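# Turn the control box dial to 6, box upright

## Task

Rotate the dial on the control box until it points at 6, and make sure the control box is still standing upright at the end.

## Robot and tools

Robot: two arms on a table. left_arm carries a five-finger left hand and sits on the +y side; right_arm carries a right hand. Base positions in the scene frame: left_arm (-0.018, +0.360, 0) m, right_arm (-0.012, -0.245, 0) m, both facing essentially along scene +x. Scene frame: origin at table-top height halfway between the nominal bases, +x away from the robot over the table, +z up. Each arm reports and is commanded in its own base frame; fixed cameras and the table use the scene frame.

Hand point: a point 0.15 m from the wrist mount along the fingers and 0.05 m in front of the palm. Its +z runs along straightened fingers, +y comes out of the palm, +x runs across the palm away from the thumb on the right hand (toward the thumb on the left hand). Straight fingertips end 0.06-0.07 m past the point and lie 0.06 m behind it along -y. A wrist bracket on the little-finger side can strike objects.

Row layout (used by execute_actions and move): 28 numbers, each in [-1, 1]. First the left arm's 14, then the right arm's 14. Per arm: dx, dy, dz, rx, ry, rz, then six hand places, then force_limit, speed. dx..rz are an offset (not a pose) from that arm's current Hand target, along that arm's base axes; 1.0 equals 0.6 m for dx/dy/dz and 180 degrees for the rotation vector rx/ry/rz, which turns about the Hand target position. Six zeros for an arm mean: ask again for its existing Hand target. Hand places: write grasp numbers a, b, c in the first three and exactly 0 in the last three, or the row is rejected. a (0 to 1) curls index and middle and bends the thumb; b curls ring and little; c swings the thumb across in front of the palm. a=b=c=0 is a fully open hand. To keep a hand unchanged or hold a grip, resend its previous a, b, c with the same force_limit and speed. force_limit maps -1..+1 to about 0..10 N at the fingertip (thumb up to 15 N). speed maps -1 (nearly still) up to +0.48 (full speed; a full stroke then takes 0.49 s); use -0.94 or lower for soft contact.

execute_actions(actions, cameras): actions is a list of actions; each action is a table of up to 15 rows, one per 1/30 s step, and a short table repeats its last row. Every row in an action counts from the Hand target at that action's start, so resending the same offset in a new action moves further. Images only return when actions is empty or cameras names them (["all"], a list of names, or []). Camera names: cam_head_left, cam_head_right, cam_high, cam_low (fixed), cam_left_wrist, cam_right_wrist (fisheye, on the wrists).

move(target, speed, blend, blocking, cameras): target is one 28-number row or up to 15 rows; every row's offsets count from the same starting Hand targets, not from the previous row. speed is the path top speed in m/s, 0.002 to 4.3, default 0.25 (turn rate up to twice that in rad/s); one value or one per target. blend (m) rounds corners between listed targets; 0 stops at each. All paths finish together, at least 0.5 s, capped at 10 s. blocking=false returns after about 0.5 s while the move continues. Moves do not avoid obstacles or the other arm. The result adds a move: line giving the ending (done, off_target, moving, held, fault) and any limits (paced = command clipped, held = steps withheld). done means within 10 mm and 2 degrees; neither done nor off_target tells you about contact.

wait(seconds 0-10) lets time pass with commands held. stop() brakes a running move. zoom_image(camera, region=[x0, y0, x1, y1]) enlarges a pixel box, at most 504 by 504, from a camera in the latest images. show_instructions() shows the reference pages. finished_scene(scene=1) ends the attempt irreversibly.

Results: per arm end_effector_position (m) and end_effector_quat_wxyz in base frame, Hand target (the clipped last command; next offsets start from it), joint positions, velocities (omitted when all are within noise), torques (noisy, with offsets; numbers 3 and 4 wrap at ±28 N m). Per hand: hand_measured, hand_stopped_by (moving, target, force, stalled, fault), hand_load_n (positive means pushed open), hand_force_limit, hand_speed, all in motor order little, ring, middle, index, thumb_bend, thumb_turn. Calls that ran actions also list some intermediate positions.

Behaviour to expect: hands often rest 1-3 cm (up to 5) short of the command, mostly low, without touching anything; a follow-up action, even all zeros, asks again, or send the remaining gap as an offset. Orientation commands are clipped to 40 degrees from the current orientation each step. Small turns can shift the hand point noticeably. Avoid paths passing near an arm's own base. Joint limits (rad): waist ±2.880, shoulder 0 to 3.142, elbow 0 to 3.019, wrist pitch -1.693 to 1.571, wrist yaw ±1.571, wrist roll ±2.094.

Avoid: knocking the control box over or off the table, fast or hard contacts with fixed or heavy things, pressing hard on the dial, overloading fingers by twisting too forcefully, any contact between the two arms or hands, and long stretched-out or blocked pushes that heat motors (MOTOR HOT warns; at 100 °C the arm drops for 30-60 s). To stop pushing, command the target back behind the current hand point. The dial must remain at 6 after the robot lets go.

Each tool is called after "Emit:" by a JSON object that holds its "fn" and its "kwargs".

Reference images:

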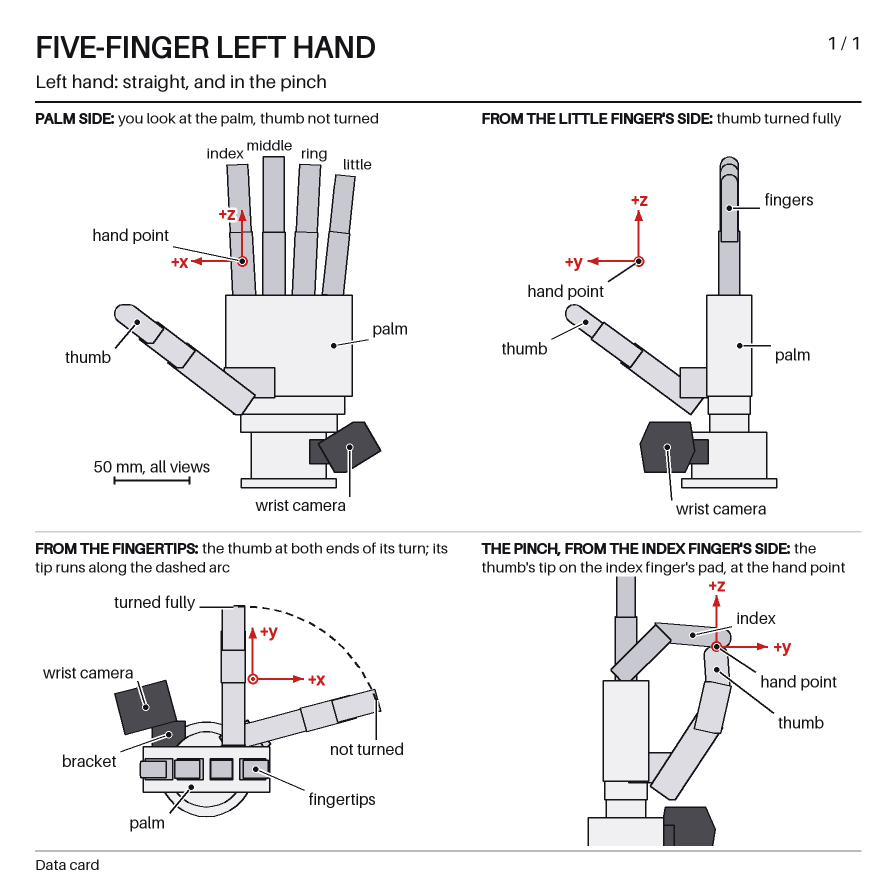

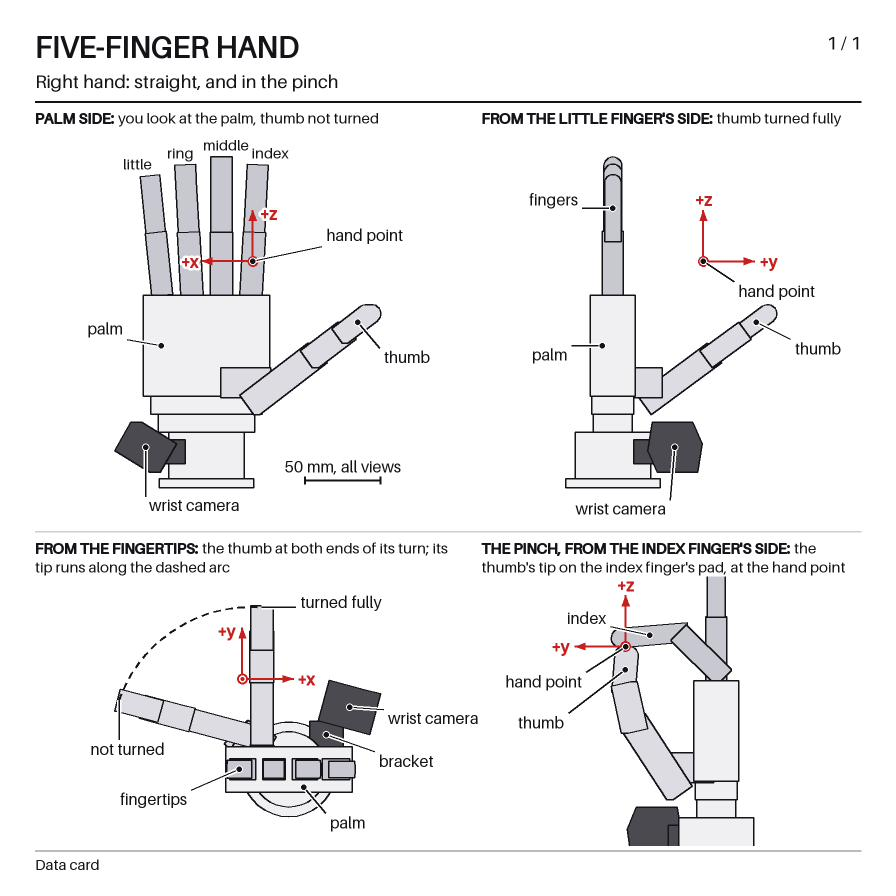

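## Session

Emit:
{"fn": "execute_actions", "kwargs": {"actions": []}}

Scene clock: 0.00 s.
left_arm: end_effector_position=(+0.1276, +0.1790, +0.1840) hand_measured=(+1.000, +1.000, +1.000, +1.000, +1.000, +1.000) hand_load_n=(+0.0, +0.0, +0.0, +0.0, +0.0, -0.5) hand_stopped_by=(target, target, target, target, target, target) hand_force_limit=0.00 hand_speed=-0.80 end_effector_quat_wxyz=(+0.025, +0.971, -0.210, -0.110) | right_arm: end_effector_position=(+0.2234, +0.4196, +0.3104) hand_measured=(+1.000, +1.000, +1.000, +1.000, +1.000, +1.000) hand_load_n=(+0.0, +0.0, +0.0, +0.0, +0.0, +0.0) hand_stopped_by=(target, target, target, target, target, target) hand_force_limit=0.00 hand_speed=-0.80 end_effector_quat_wxyz=(-0.356, +0.890, -0.220, +0.182)
Joint positions: left_arm=[0.975 1.153 1.003 -1.55 -0.185 -0.181] | right_arm=[1.099 1.185 1.276 -0.853 0.177 -0.063]
Joint velocities: within noise
Joint torques (N m): no reading
Heat: left arm: hottest waist 38 °C; right arm: hottest shoulder 39 °C.
Hand target: left_arm +0.1324, +0.1861, +0.1926; +0.011, +0.972, -0.209, -0.104 | right_arm +0.2263, +0.4253, +0.3277; -0.372, +0.882, -0.220, +0.186

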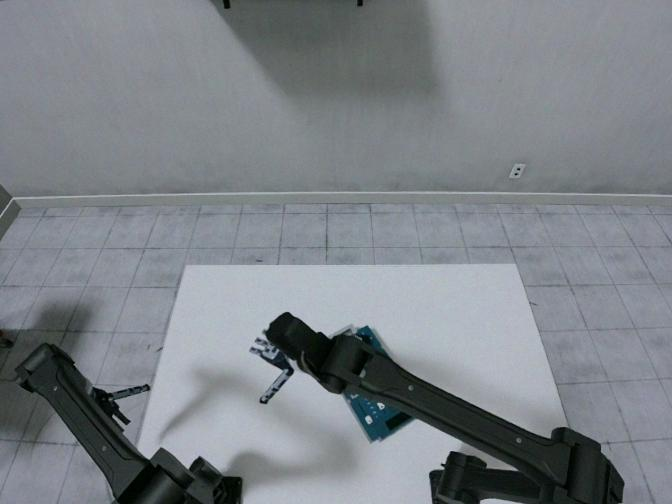

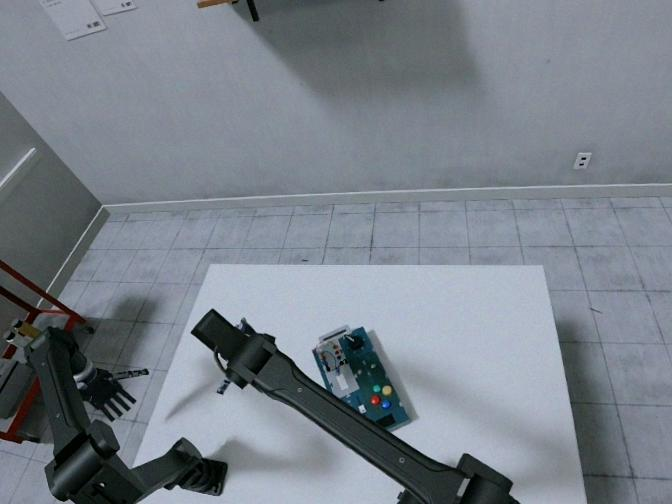

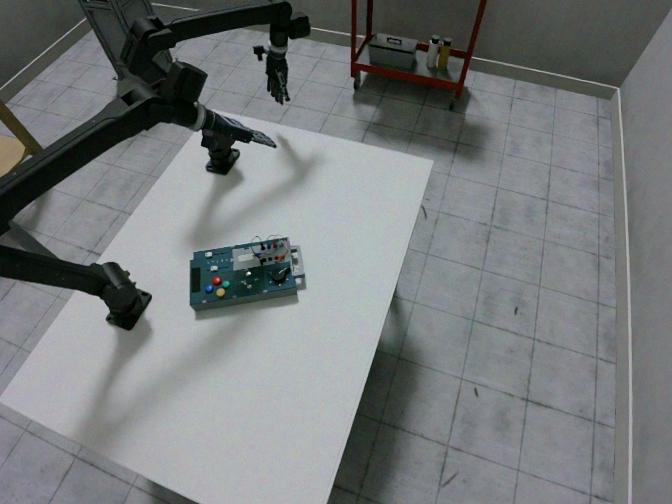

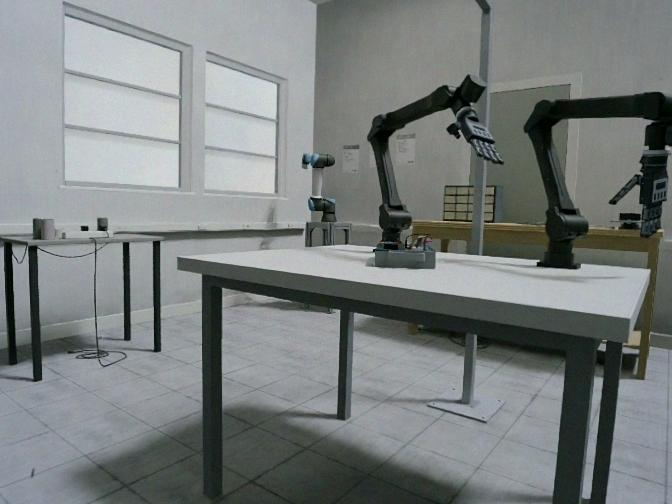

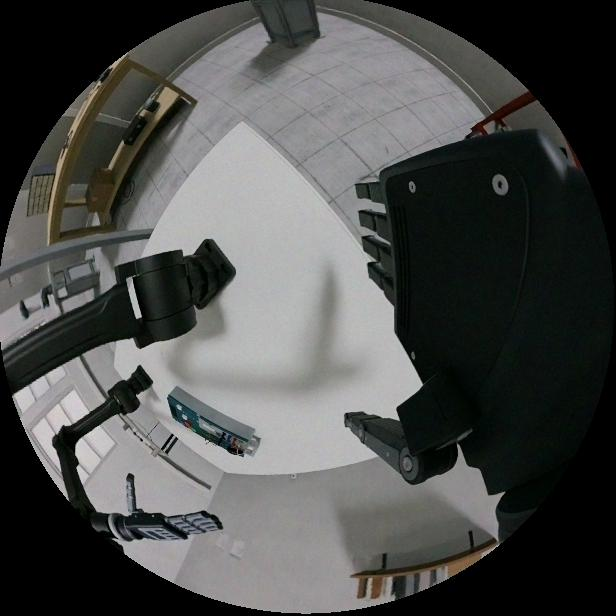

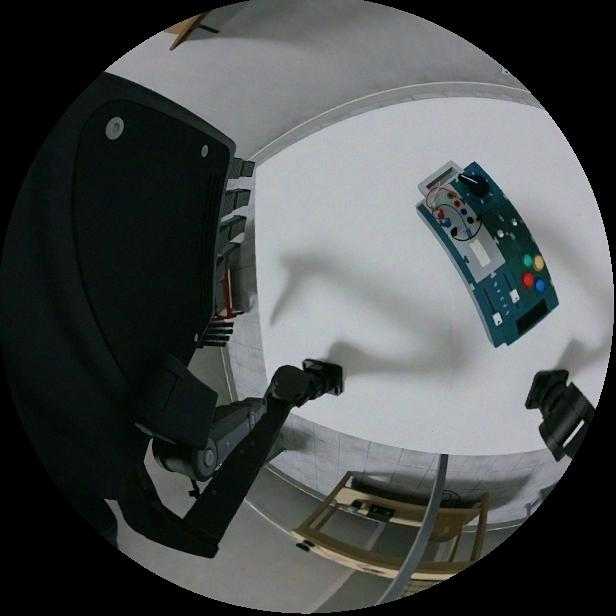

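Emit:
{"fn": "zoom_image", "kwargs": {"camera": "cam_right_wrist", "region": [400, 140, 580, 360]}}

Emit:
{"fn": "zoom_image", "kwargs": {"camera": "cam_right_wrist", "region": [420, 150, 520, 250]}}

Emit:
{"fn": "zoom_image", "kwargs": {"camera": "cam_high", "region": [180, 220, 320, 320]}}

Emit:
{"fn": "zoom_image", "kwargs": {"camera": "cam_head_right", "region": [300, 310, 430, 440]}}

Scaled by 2.291 from the camera's 616x616 image, which has a finer 880x880 frame.

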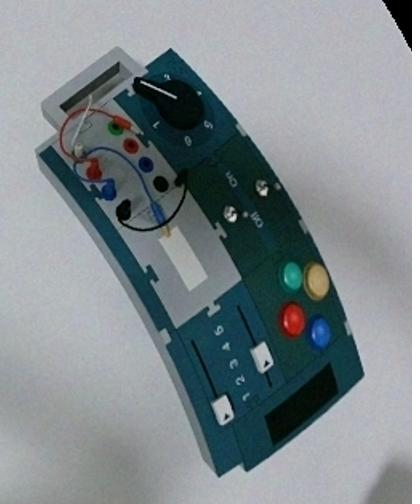

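Scaled by 5.040 from the camera's 616x616 image, which has a finer 880x880 frame.

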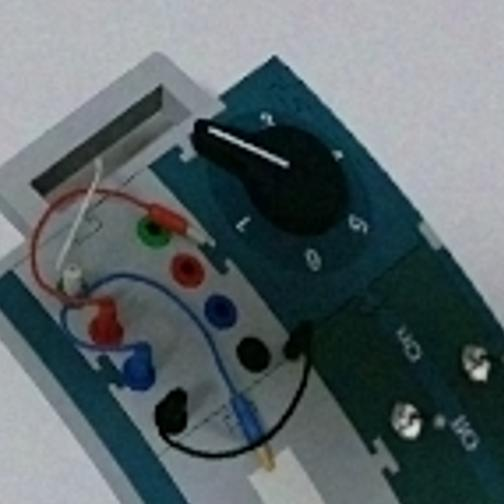

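Scaled by 3.600 from the camera's 672x504 image, which has a finer 960x720 frame.

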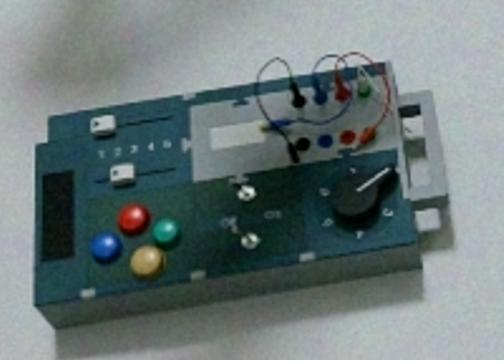

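Scaled by 3.877 from the camera's 672x504 image, which has a finer 960x720 frame.

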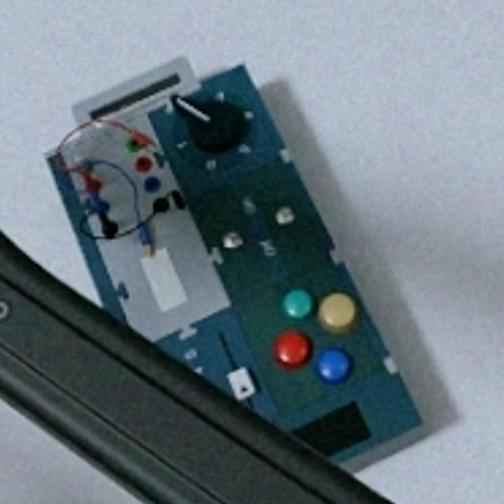

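Emit:
{"fn": "move", "kwargs": {"target": [0,0,0,0,0,0,0,0,0,0,0,0,0,-0.8,0.4067,-0.442,-0.18,-0.151,0.2317,-0.17,0.25,1,-1,0,0,0,0,-0.2], "speed": 0.25, "cameras": ["cam_right_wrist","cam_head_right","cam_high"]}}

Scene clock: 8.83 s.
left_arm: end_effector_position=(+0.1276, +0.1790, +0.1840) hand_measured=(+1.000, +1.000, +1.000, +1.000, +1.000, +1.000) hand_load_n=(+0.0, +0.0, +0.0, +0.0, +0.0, +0.0) hand_stopped_by=(target, target, target, target, target, target) hand_force_limit=0.00 hand_speed=-0.80 end_effector_quat_wxyz=(+0.025, +0.971, -0.210, -0.110) | right_arm: end_effector_position=(+0.4568, +0.1567, +0.2032) hand_measured=(-0.974, -0.938, +0.100, +0.700, +1.000, +1.000) hand_load_n=(+0.0, +0.0, +0.0, +0.0, -0.5, +0.0) hand_stopped_by=(target, target, target, target, target, target) hand_force_limit=0.00 hand_speed=-0.20 end_effector_quat_wxyz=(+0.014, +0.858, -0.513, -0.014)
Joint positions: left_arm=[0.975 1.153 1.003 -1.55 -0.185 -0.181] | right_arm=[0.293 1.808 1.771 -1.574 -0.002 -0.201]
Joint torques (N m): left_arm=[0.21 -6.01 9.95 -0.24 -0.2 0.09] | right_arm=[1.32 -16.44 13.29 0.06 0 -0.09]
Heat: left arm: hottest waist 38 °C; right arm: hottest shoulder 39 °C.
Hand target: left_arm +0.1324, +0.1861, +0.1926; +0.011, +0.972, -0.209, -0.104 | right_arm +0.4704, +0.1600, +0.2196; +0.000, +0.863, -0.505, +0.000
Off the commanded pose: left_arm 0.012 m, 2 deg | right_arm 0.022 m, 3 deg.
move: off_target (left_arm, right_arm)
camera_calibration:
cam_right_wrist: T_world_to_cam=[[-0.707527, -0.704051, 0.0609793, 0.420789], [-0.553663, 0.605876, 0.571289, 0.0341702], [-0.439163, 0.37044, -0.81848, 0.421819], [0, 0, 0, 1]] pos_world=[0.501885, 0.119295, 0.30007]
Images, in order (width x height): cam_head_right 672x504, cam_high 672x504, cam_right_wrist 616x616.

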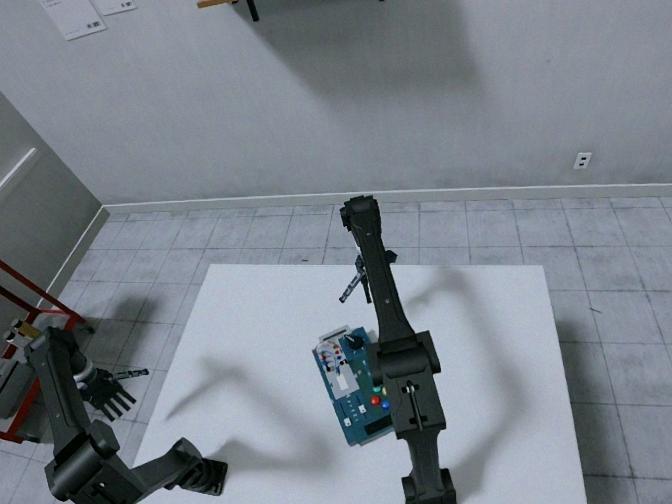

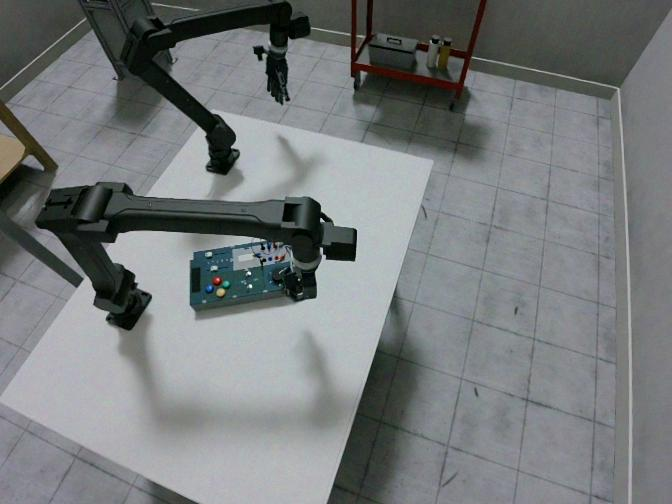

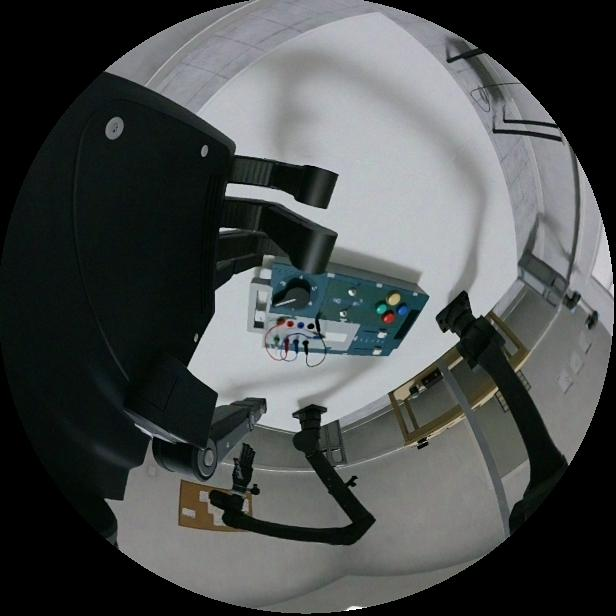

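Emit:
{"fn": "zoom_image", "kwargs": {"camera": "cam_right_wrist", "region": [240, 240, 340, 340]}}

Emit:
{"fn": "zoom_image", "kwargs": {"camera": "cam_right_wrist", "region": [210, 140, 450, 380]}}

Scaled by 5.040 from the camera's 616x616 image, which has a finer 880x880 frame.

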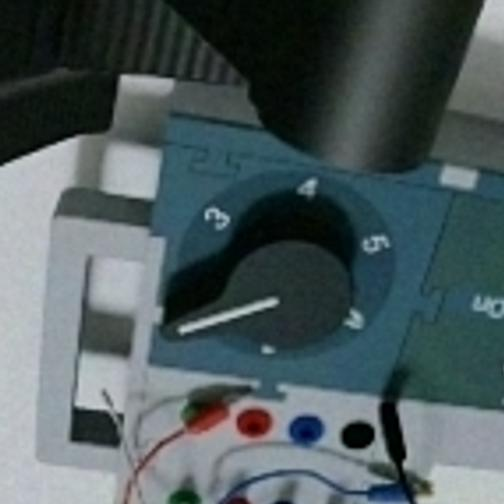

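Scaled by 2.100 from the camera's 616x616 image, which has a finer 880x880 frame.

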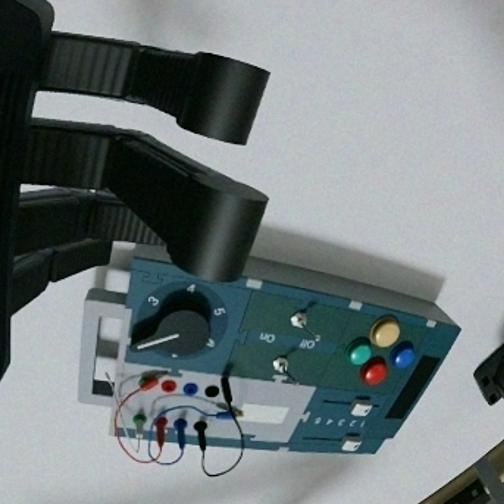

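Emit:
{"fn": "zoom_image", "kwargs": {"camera": "cam_right_wrist", "region": [200, 140, 350, 290]}}

Emit:
{"fn": "zoom_image", "kwargs": {"camera": "cam_high", "region": [220, 190, 360, 310]}}

Emit:
{"fn": "zoom_image", "kwargs": {"camera": "cam_head_right", "region": [310, 240, 420, 370]}}

Scaled by 3.360 from the camera's 616x616 image, which has a finer 880x880 frame.

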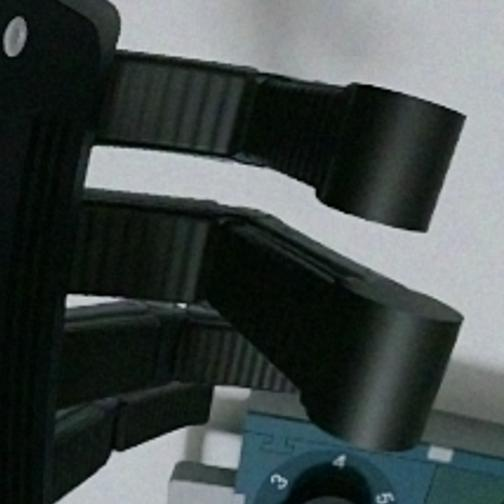

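Scaled by 3.600 from the camera's 672x504 image, which has a finer 960x720 frame.

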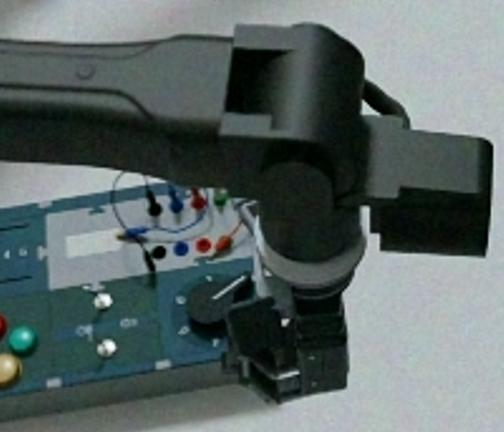

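Scaled by 3.877 from the camera's 672x504 image, which has a finer 960x720 frame.

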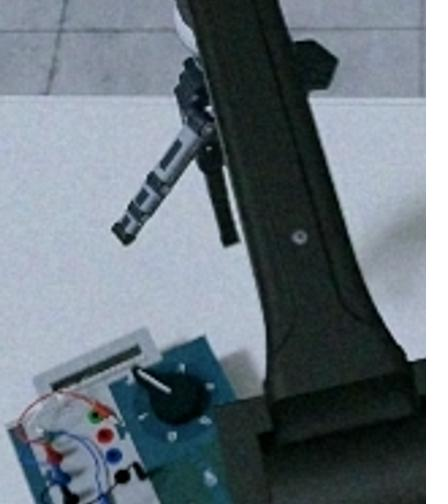

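Emit:
{"fn": "move", "kwargs": {"target": [0.4593,-0.5835,0.029,-0.0246,-0.063,-0.1687,0,0,0,0,0,0,0,-0.8,-0.1678,0.1318,-0.028,0,0,0,0.25,1,-1,0,0,0,0,-0.2], "speed": 0.25, "cameras": ["all"]}}

Scene clock: 16.77 s.
left_arm: end_effector_position=(+0.3866, -0.1571, +0.1949) hand_measured=(+1.000, +1.000, +1.000, +1.000, +1.000, +1.000) hand_load_n=(+0.0, +0.0, +0.0, +0.0, +0.0, +0.0) hand_stopped_by=(target, target, target, target, target, target) hand_force_limit=0.00 hand_speed=-0.80 end_effector_quat_wxyz=(+0.007, +0.887, -0.461, -0.024) | right_arm: end_effector_position=(+0.3708, +0.2361, +0.1996) hand_measured=(-0.974, -0.938, +0.100, +0.700, +1.000, +1.000) hand_load_n=(+0.0, +0.0, +0.0, +0.0, -0.5, +0.0) hand_stopped_by=(target, target, target, target, target, target) hand_force_limit=0.00 hand_speed=-0.20 end_effector_quat_wxyz=(+0.008, +0.866, -0.501, -0.006)
Joint positions: left_arm=[-0.226 1.503 1.369 -1.486 0.002 -0.838] | right_arm=[0.5 1.664 1.572 -1.5 -0.002 -0.022]
Joint torques (N m): left_arm=[-0.26 -10.05 12.57 0.16 -0.11 0.01] | right_arm=[1.55 -15.97 7.84 0.96 -0.03 0.24]
Heat: left arm: hottest waist 37 °C; right arm: hottest shoulder 39 °C.
Hand target: left_arm +0.4080, -0.1639, +0.2100; +0.000, +0.888, -0.460, +0.000 | right_arm +0.3696, +0.2391, +0.2028; +0.000, +0.863, -0.505, +0.000
Off the commanded pose: left_arm 0.027 m, 3 deg | right_arm 0.004 m, 1 deg.
move: off_target (left_arm)
camera_calibration:
cam_left_wrist: T_world_to_cam=[[0.932468, 0.360755, -0.0189694, -0.300973], [0.329923, -0.829035, 0.451498, -0.339835], [0.147154, -0.427266, -0.89207, 0.168313], [0, 0, 0, 1]] pos_world=[0.367999, -0.101244, 0.297873]
cam_right_wrist: T_world_to_cam=[[-0.68859, -0.723708, 0.0457172, 0.416584], [-0.581606, 0.588839, 0.561252, -0.0432139], [-0.433102, 0.359883, -0.826382, 0.353547], [0, 0, 0, 1]] pos_world=[0.414844, 0.199695, 0.297374]

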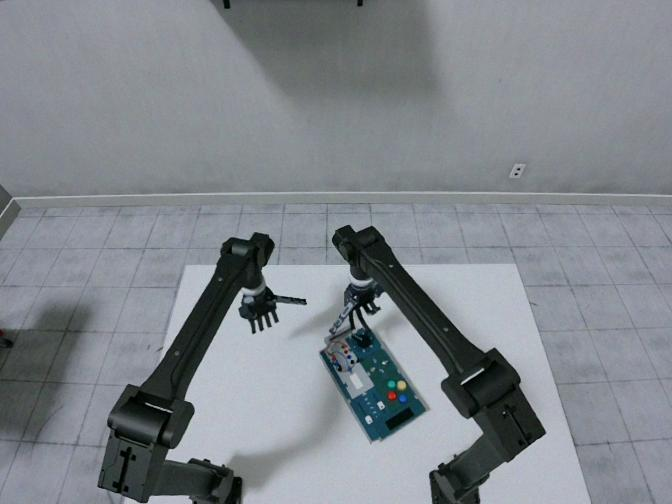

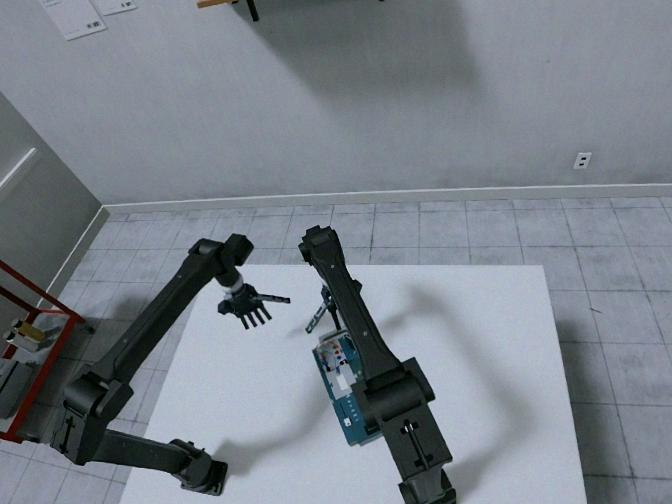

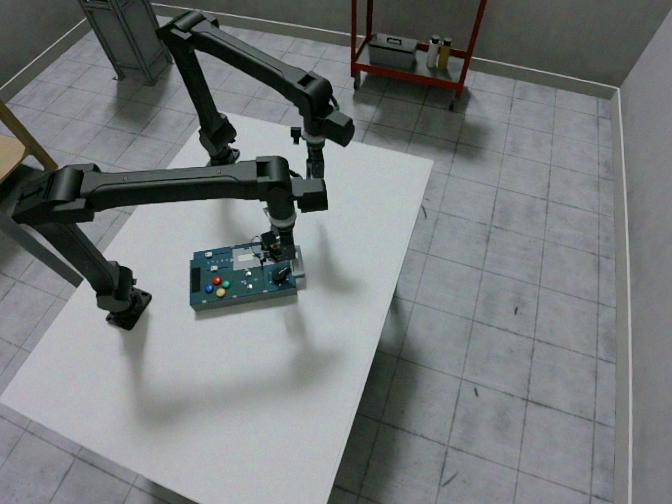

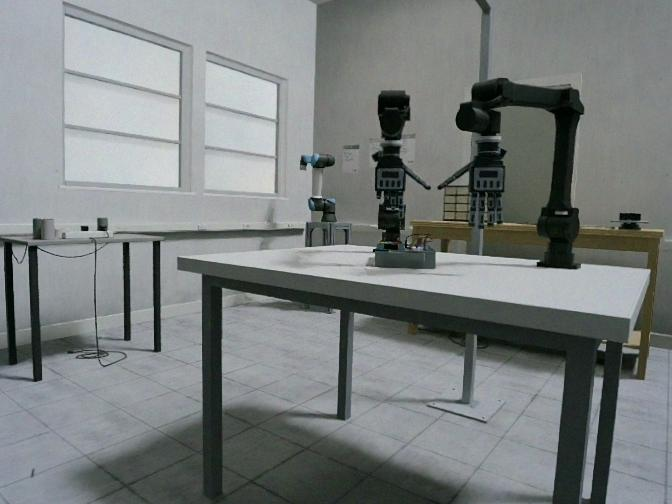

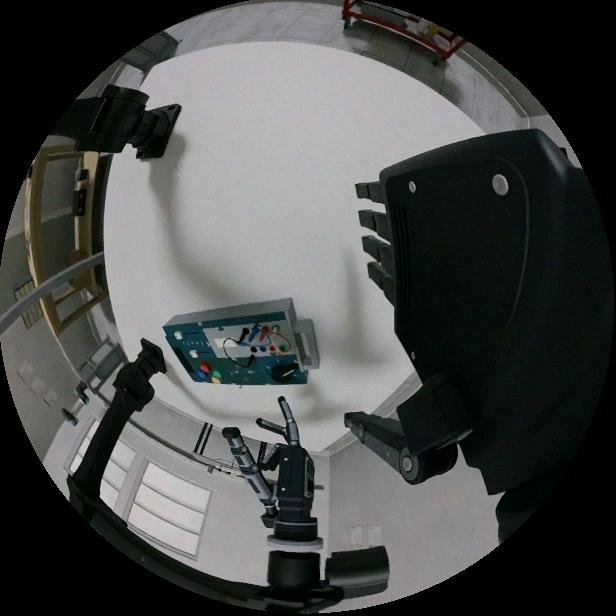

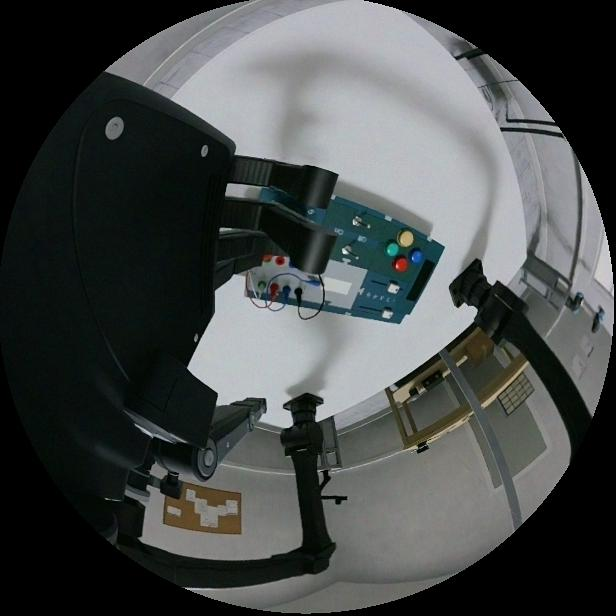

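Emit:
{"fn": "zoom_image", "kwargs": {"camera": "cam_left_wrist", "region": [220, 310, 340, 430]}}

Emit:
{"fn": "zoom_image", "kwargs": {"camera": "cam_left_wrist", "region": [210, 320, 340, 580]}}

Emit:
{"fn": "zoom_image", "kwargs": {"camera": "cam_low", "region": [350, 150, 470, 290]}}

Emit:
{"fn": "zoom_image", "kwargs": {"camera": "cam_high", "region": [230, 200, 330, 300]}}

Emit:
{"fn": "zoom_image", "kwargs": {"camera": "cam_head_left", "region": [310, 270, 440, 400]}}

Scaled by 4.200 from the camera's 616x616 image, which has a finer 880x880 frame.

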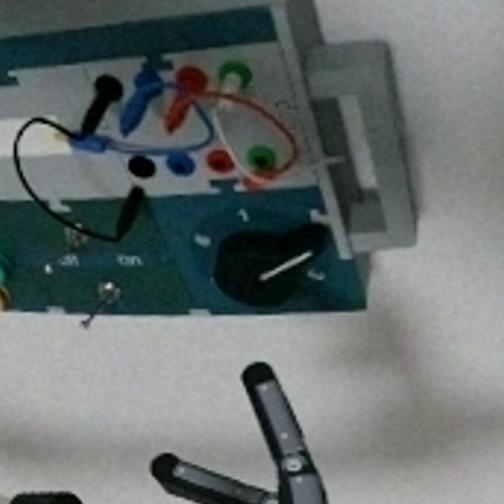

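Scaled by 1.938 from the camera's 616x616 image, which has a finer 880x880 frame.

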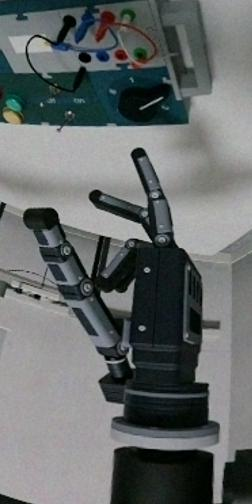

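Scaled by 3.600 from the camera's 672x504 image, which has a finer 960x720 frame.

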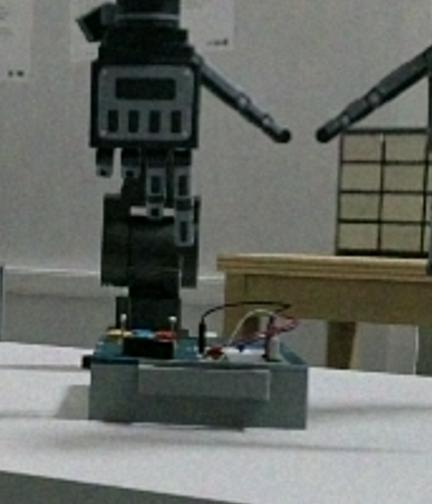

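Scaled by 5.040 from the camera's 672x504 image, which has a finer 960x720 frame.

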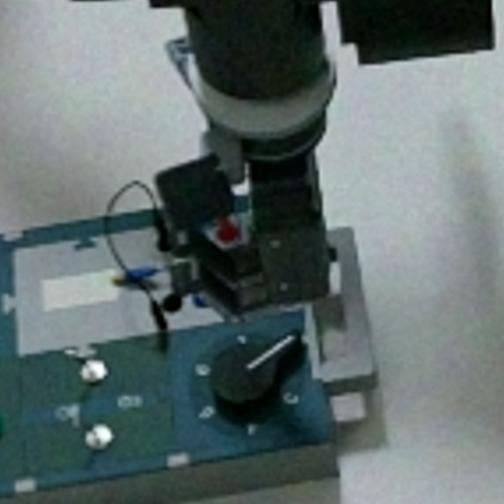

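Scaled by 3.877 from the camera's 672x504 image, which has a finer 960x720 frame.

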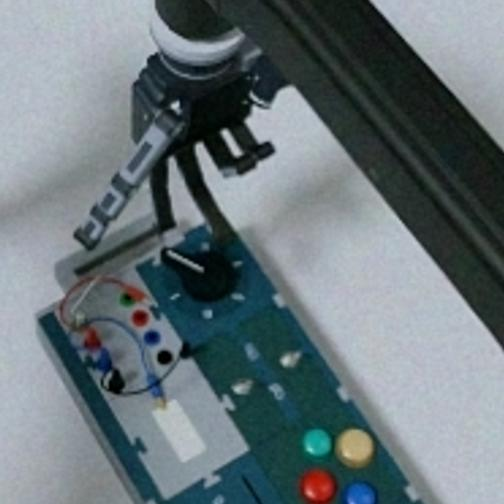

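Emit:
{"fn": "move", "kwargs": {"target": [0,0,0,0,0,0,0,0,0,0,0,0,0,-0.8,-0.0133,-0.005,-0.0967,0,0,0,0.25,1,-1,0,0,0,0,-0.2], "speed": 0.12, "cameras": ["cam_head_left","cam_high","cam_low","cam_left_wrist","cam_right_wrist"]}}

Emit:
{"fn": "zoom_image", "kwargs": {"camera": "cam_left_wrist", "region": [240, 320, 330, 410]}}

Emit:
{"fn": "zoom_image", "kwargs": {"camera": "cam_head_left", "region": [320, 290, 410, 380]}}

Emit:
{"fn": "zoom_image", "kwargs": {"camera": "cam_high", "region": [240, 220, 320, 300]}}

Emit:
{"fn": "zoom_image", "kwargs": {"camera": "cam_low", "region": [360, 190, 450, 280]}}

Scene clock: 20.00 s.
left_arm: end_effector_position=(+0.3866, -0.1571, +0.1949) hand_measured=(+1.000, +1.000, +1.000, +1.000, +1.000, +1.000) hand_load_n=(+0.0, +0.0, +0.0, +0.0, +0.0, +0.0) hand_stopped_by=(target, target, target, target, target, target) hand_force_limit=0.00 hand_speed=-0.80 end_effector_quat_wxyz=(+0.007, +0.887, -0.461, -0.024) | right_arm: end_effector_position=(+0.3627, +0.2319, +0.1453) hand_measured=(-0.974, -0.938, +0.100, +0.700, +1.000, +1.000) hand_load_n=(+0.0, +0.0, +0.0, +0.0, +0.0, +0.0) hand_stopped_by=(target, target, target, target, target, target) hand_force_limit=0.00 hand_speed=-0.20 end_effector_quat_wxyz=(+0.005, +0.865, -0.502, -0.004)
Joint positions: left_arm=[-0.226 1.503 1.369 -1.486 0.002 -0.839] | right_arm=[0.5 1.657 1.421 -1.347 -0.002 -0.019]
Joint torques (N m): left_arm=[-0.32 -10.11 12.74 0.2 -0.13 0.02] | right_arm=[1.79 -14.92 7.68 0.91 -0.03 0.23]
Heat: left arm: hottest waist 37 °C; right arm: hottest shoulder 40 °C.
Hand target: left_arm +0.4080, -0.1639, +0.2100; +0.000, +0.888, -0.460, +0.000 | right_arm +0.3617, +0.2362, +0.1448; +0.000, +0.863, -0.505, +0.000
Off the commanded pose: left_arm 0.027 m, 3 deg | right_arm 0.004 m, 1 deg.
move: off_target (left_arm)
camera_calibration:
cam_left_wrist: T_world_to_cam=[[0.93235, 0.361057, -0.0190301, -0.300881], [0.330215, -0.828911, 0.451513, -0.339935], [0.147248, -0.427252, -0.892061, 0.168277], [0, 0, 0, 1]] pos_world=[0.368, -0.101244, 0.297873]
cam_right_wrist: T_world_to_cam=[[-0.691165, -0.721728, 0.0374132, 0.412203], [-0.584066, 0.588322, 0.559235, -0.0136709], [-0.425626, 0.364671, -0.828165, 0.303146], [0, 0, 0, 1]] pos_world=[0.405942, 0.194992, 0.243278]
Images, in order (width x height): cam_head_left 672x504, cam_high 672x504, cam_low 672x504, cam_left_wrist 616x616, cam_right_wrist 616x616.

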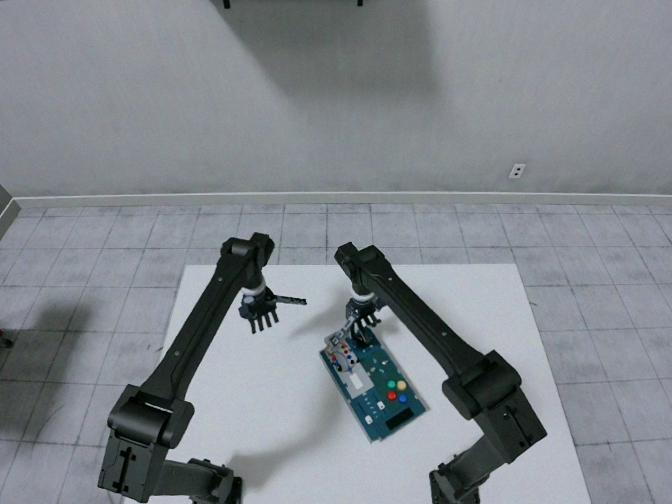

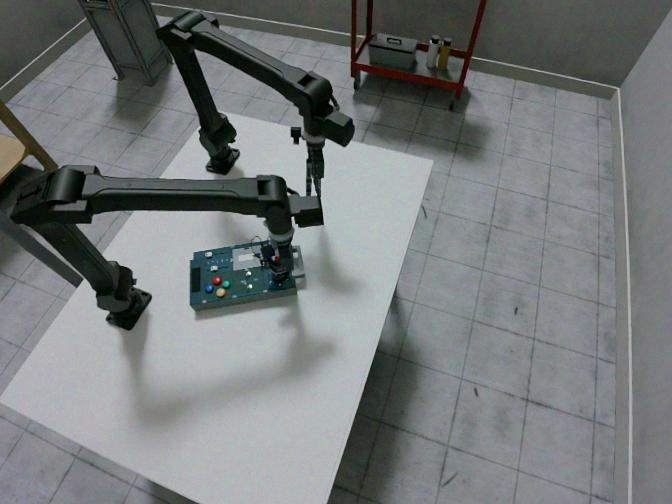

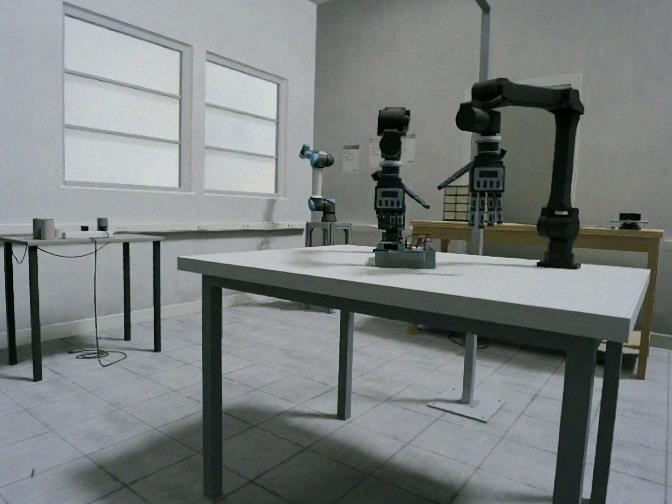

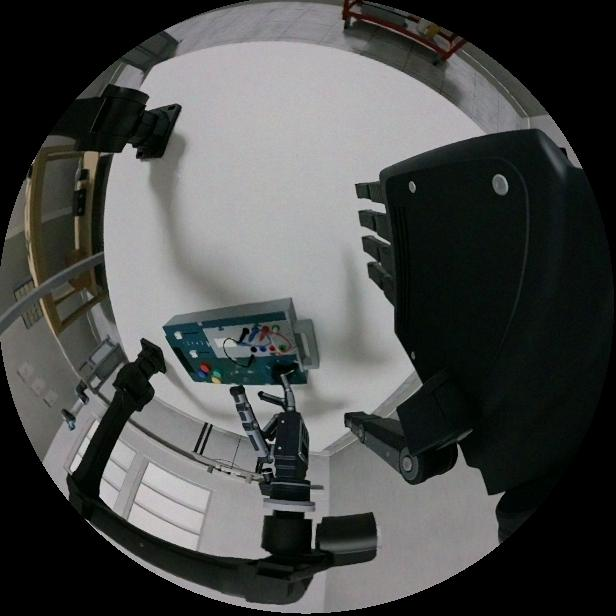

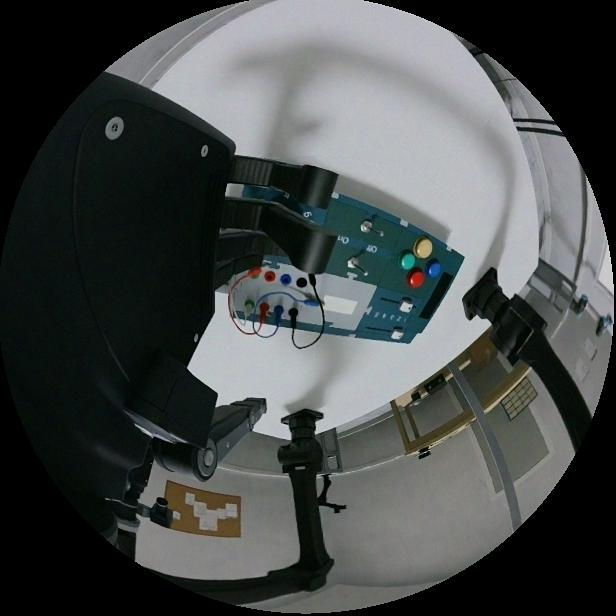

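Scaled by 5.600 from the camera's 616x616 image, which has a finer 880x880 frame.

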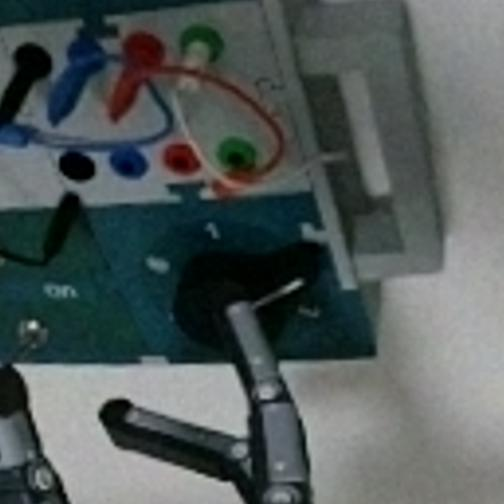

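Scaled by 5.600 from the camera's 672x504 image, which has a finer 960x720 frame.

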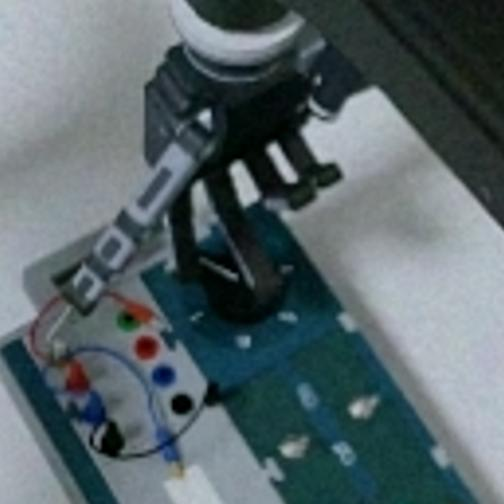

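Scaled by 6.300 from the camera's 672x504 image, which has a finer 960x720 frame.

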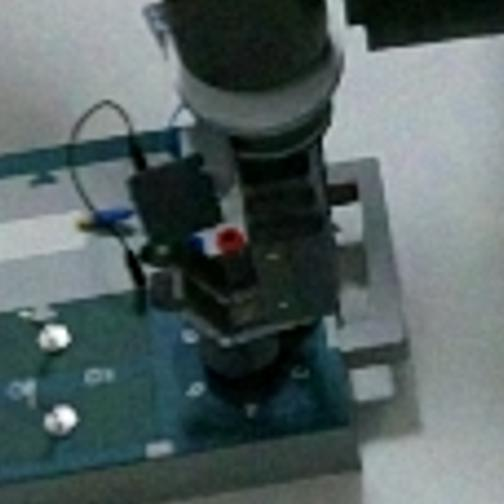

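Scaled by 5.600 from the camera's 672x504 image, which has a finer 960x720 frame.

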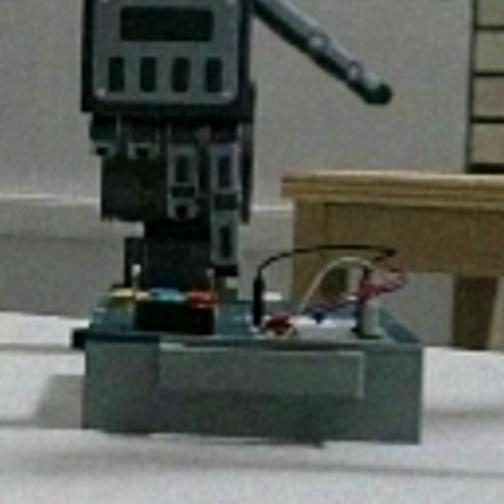

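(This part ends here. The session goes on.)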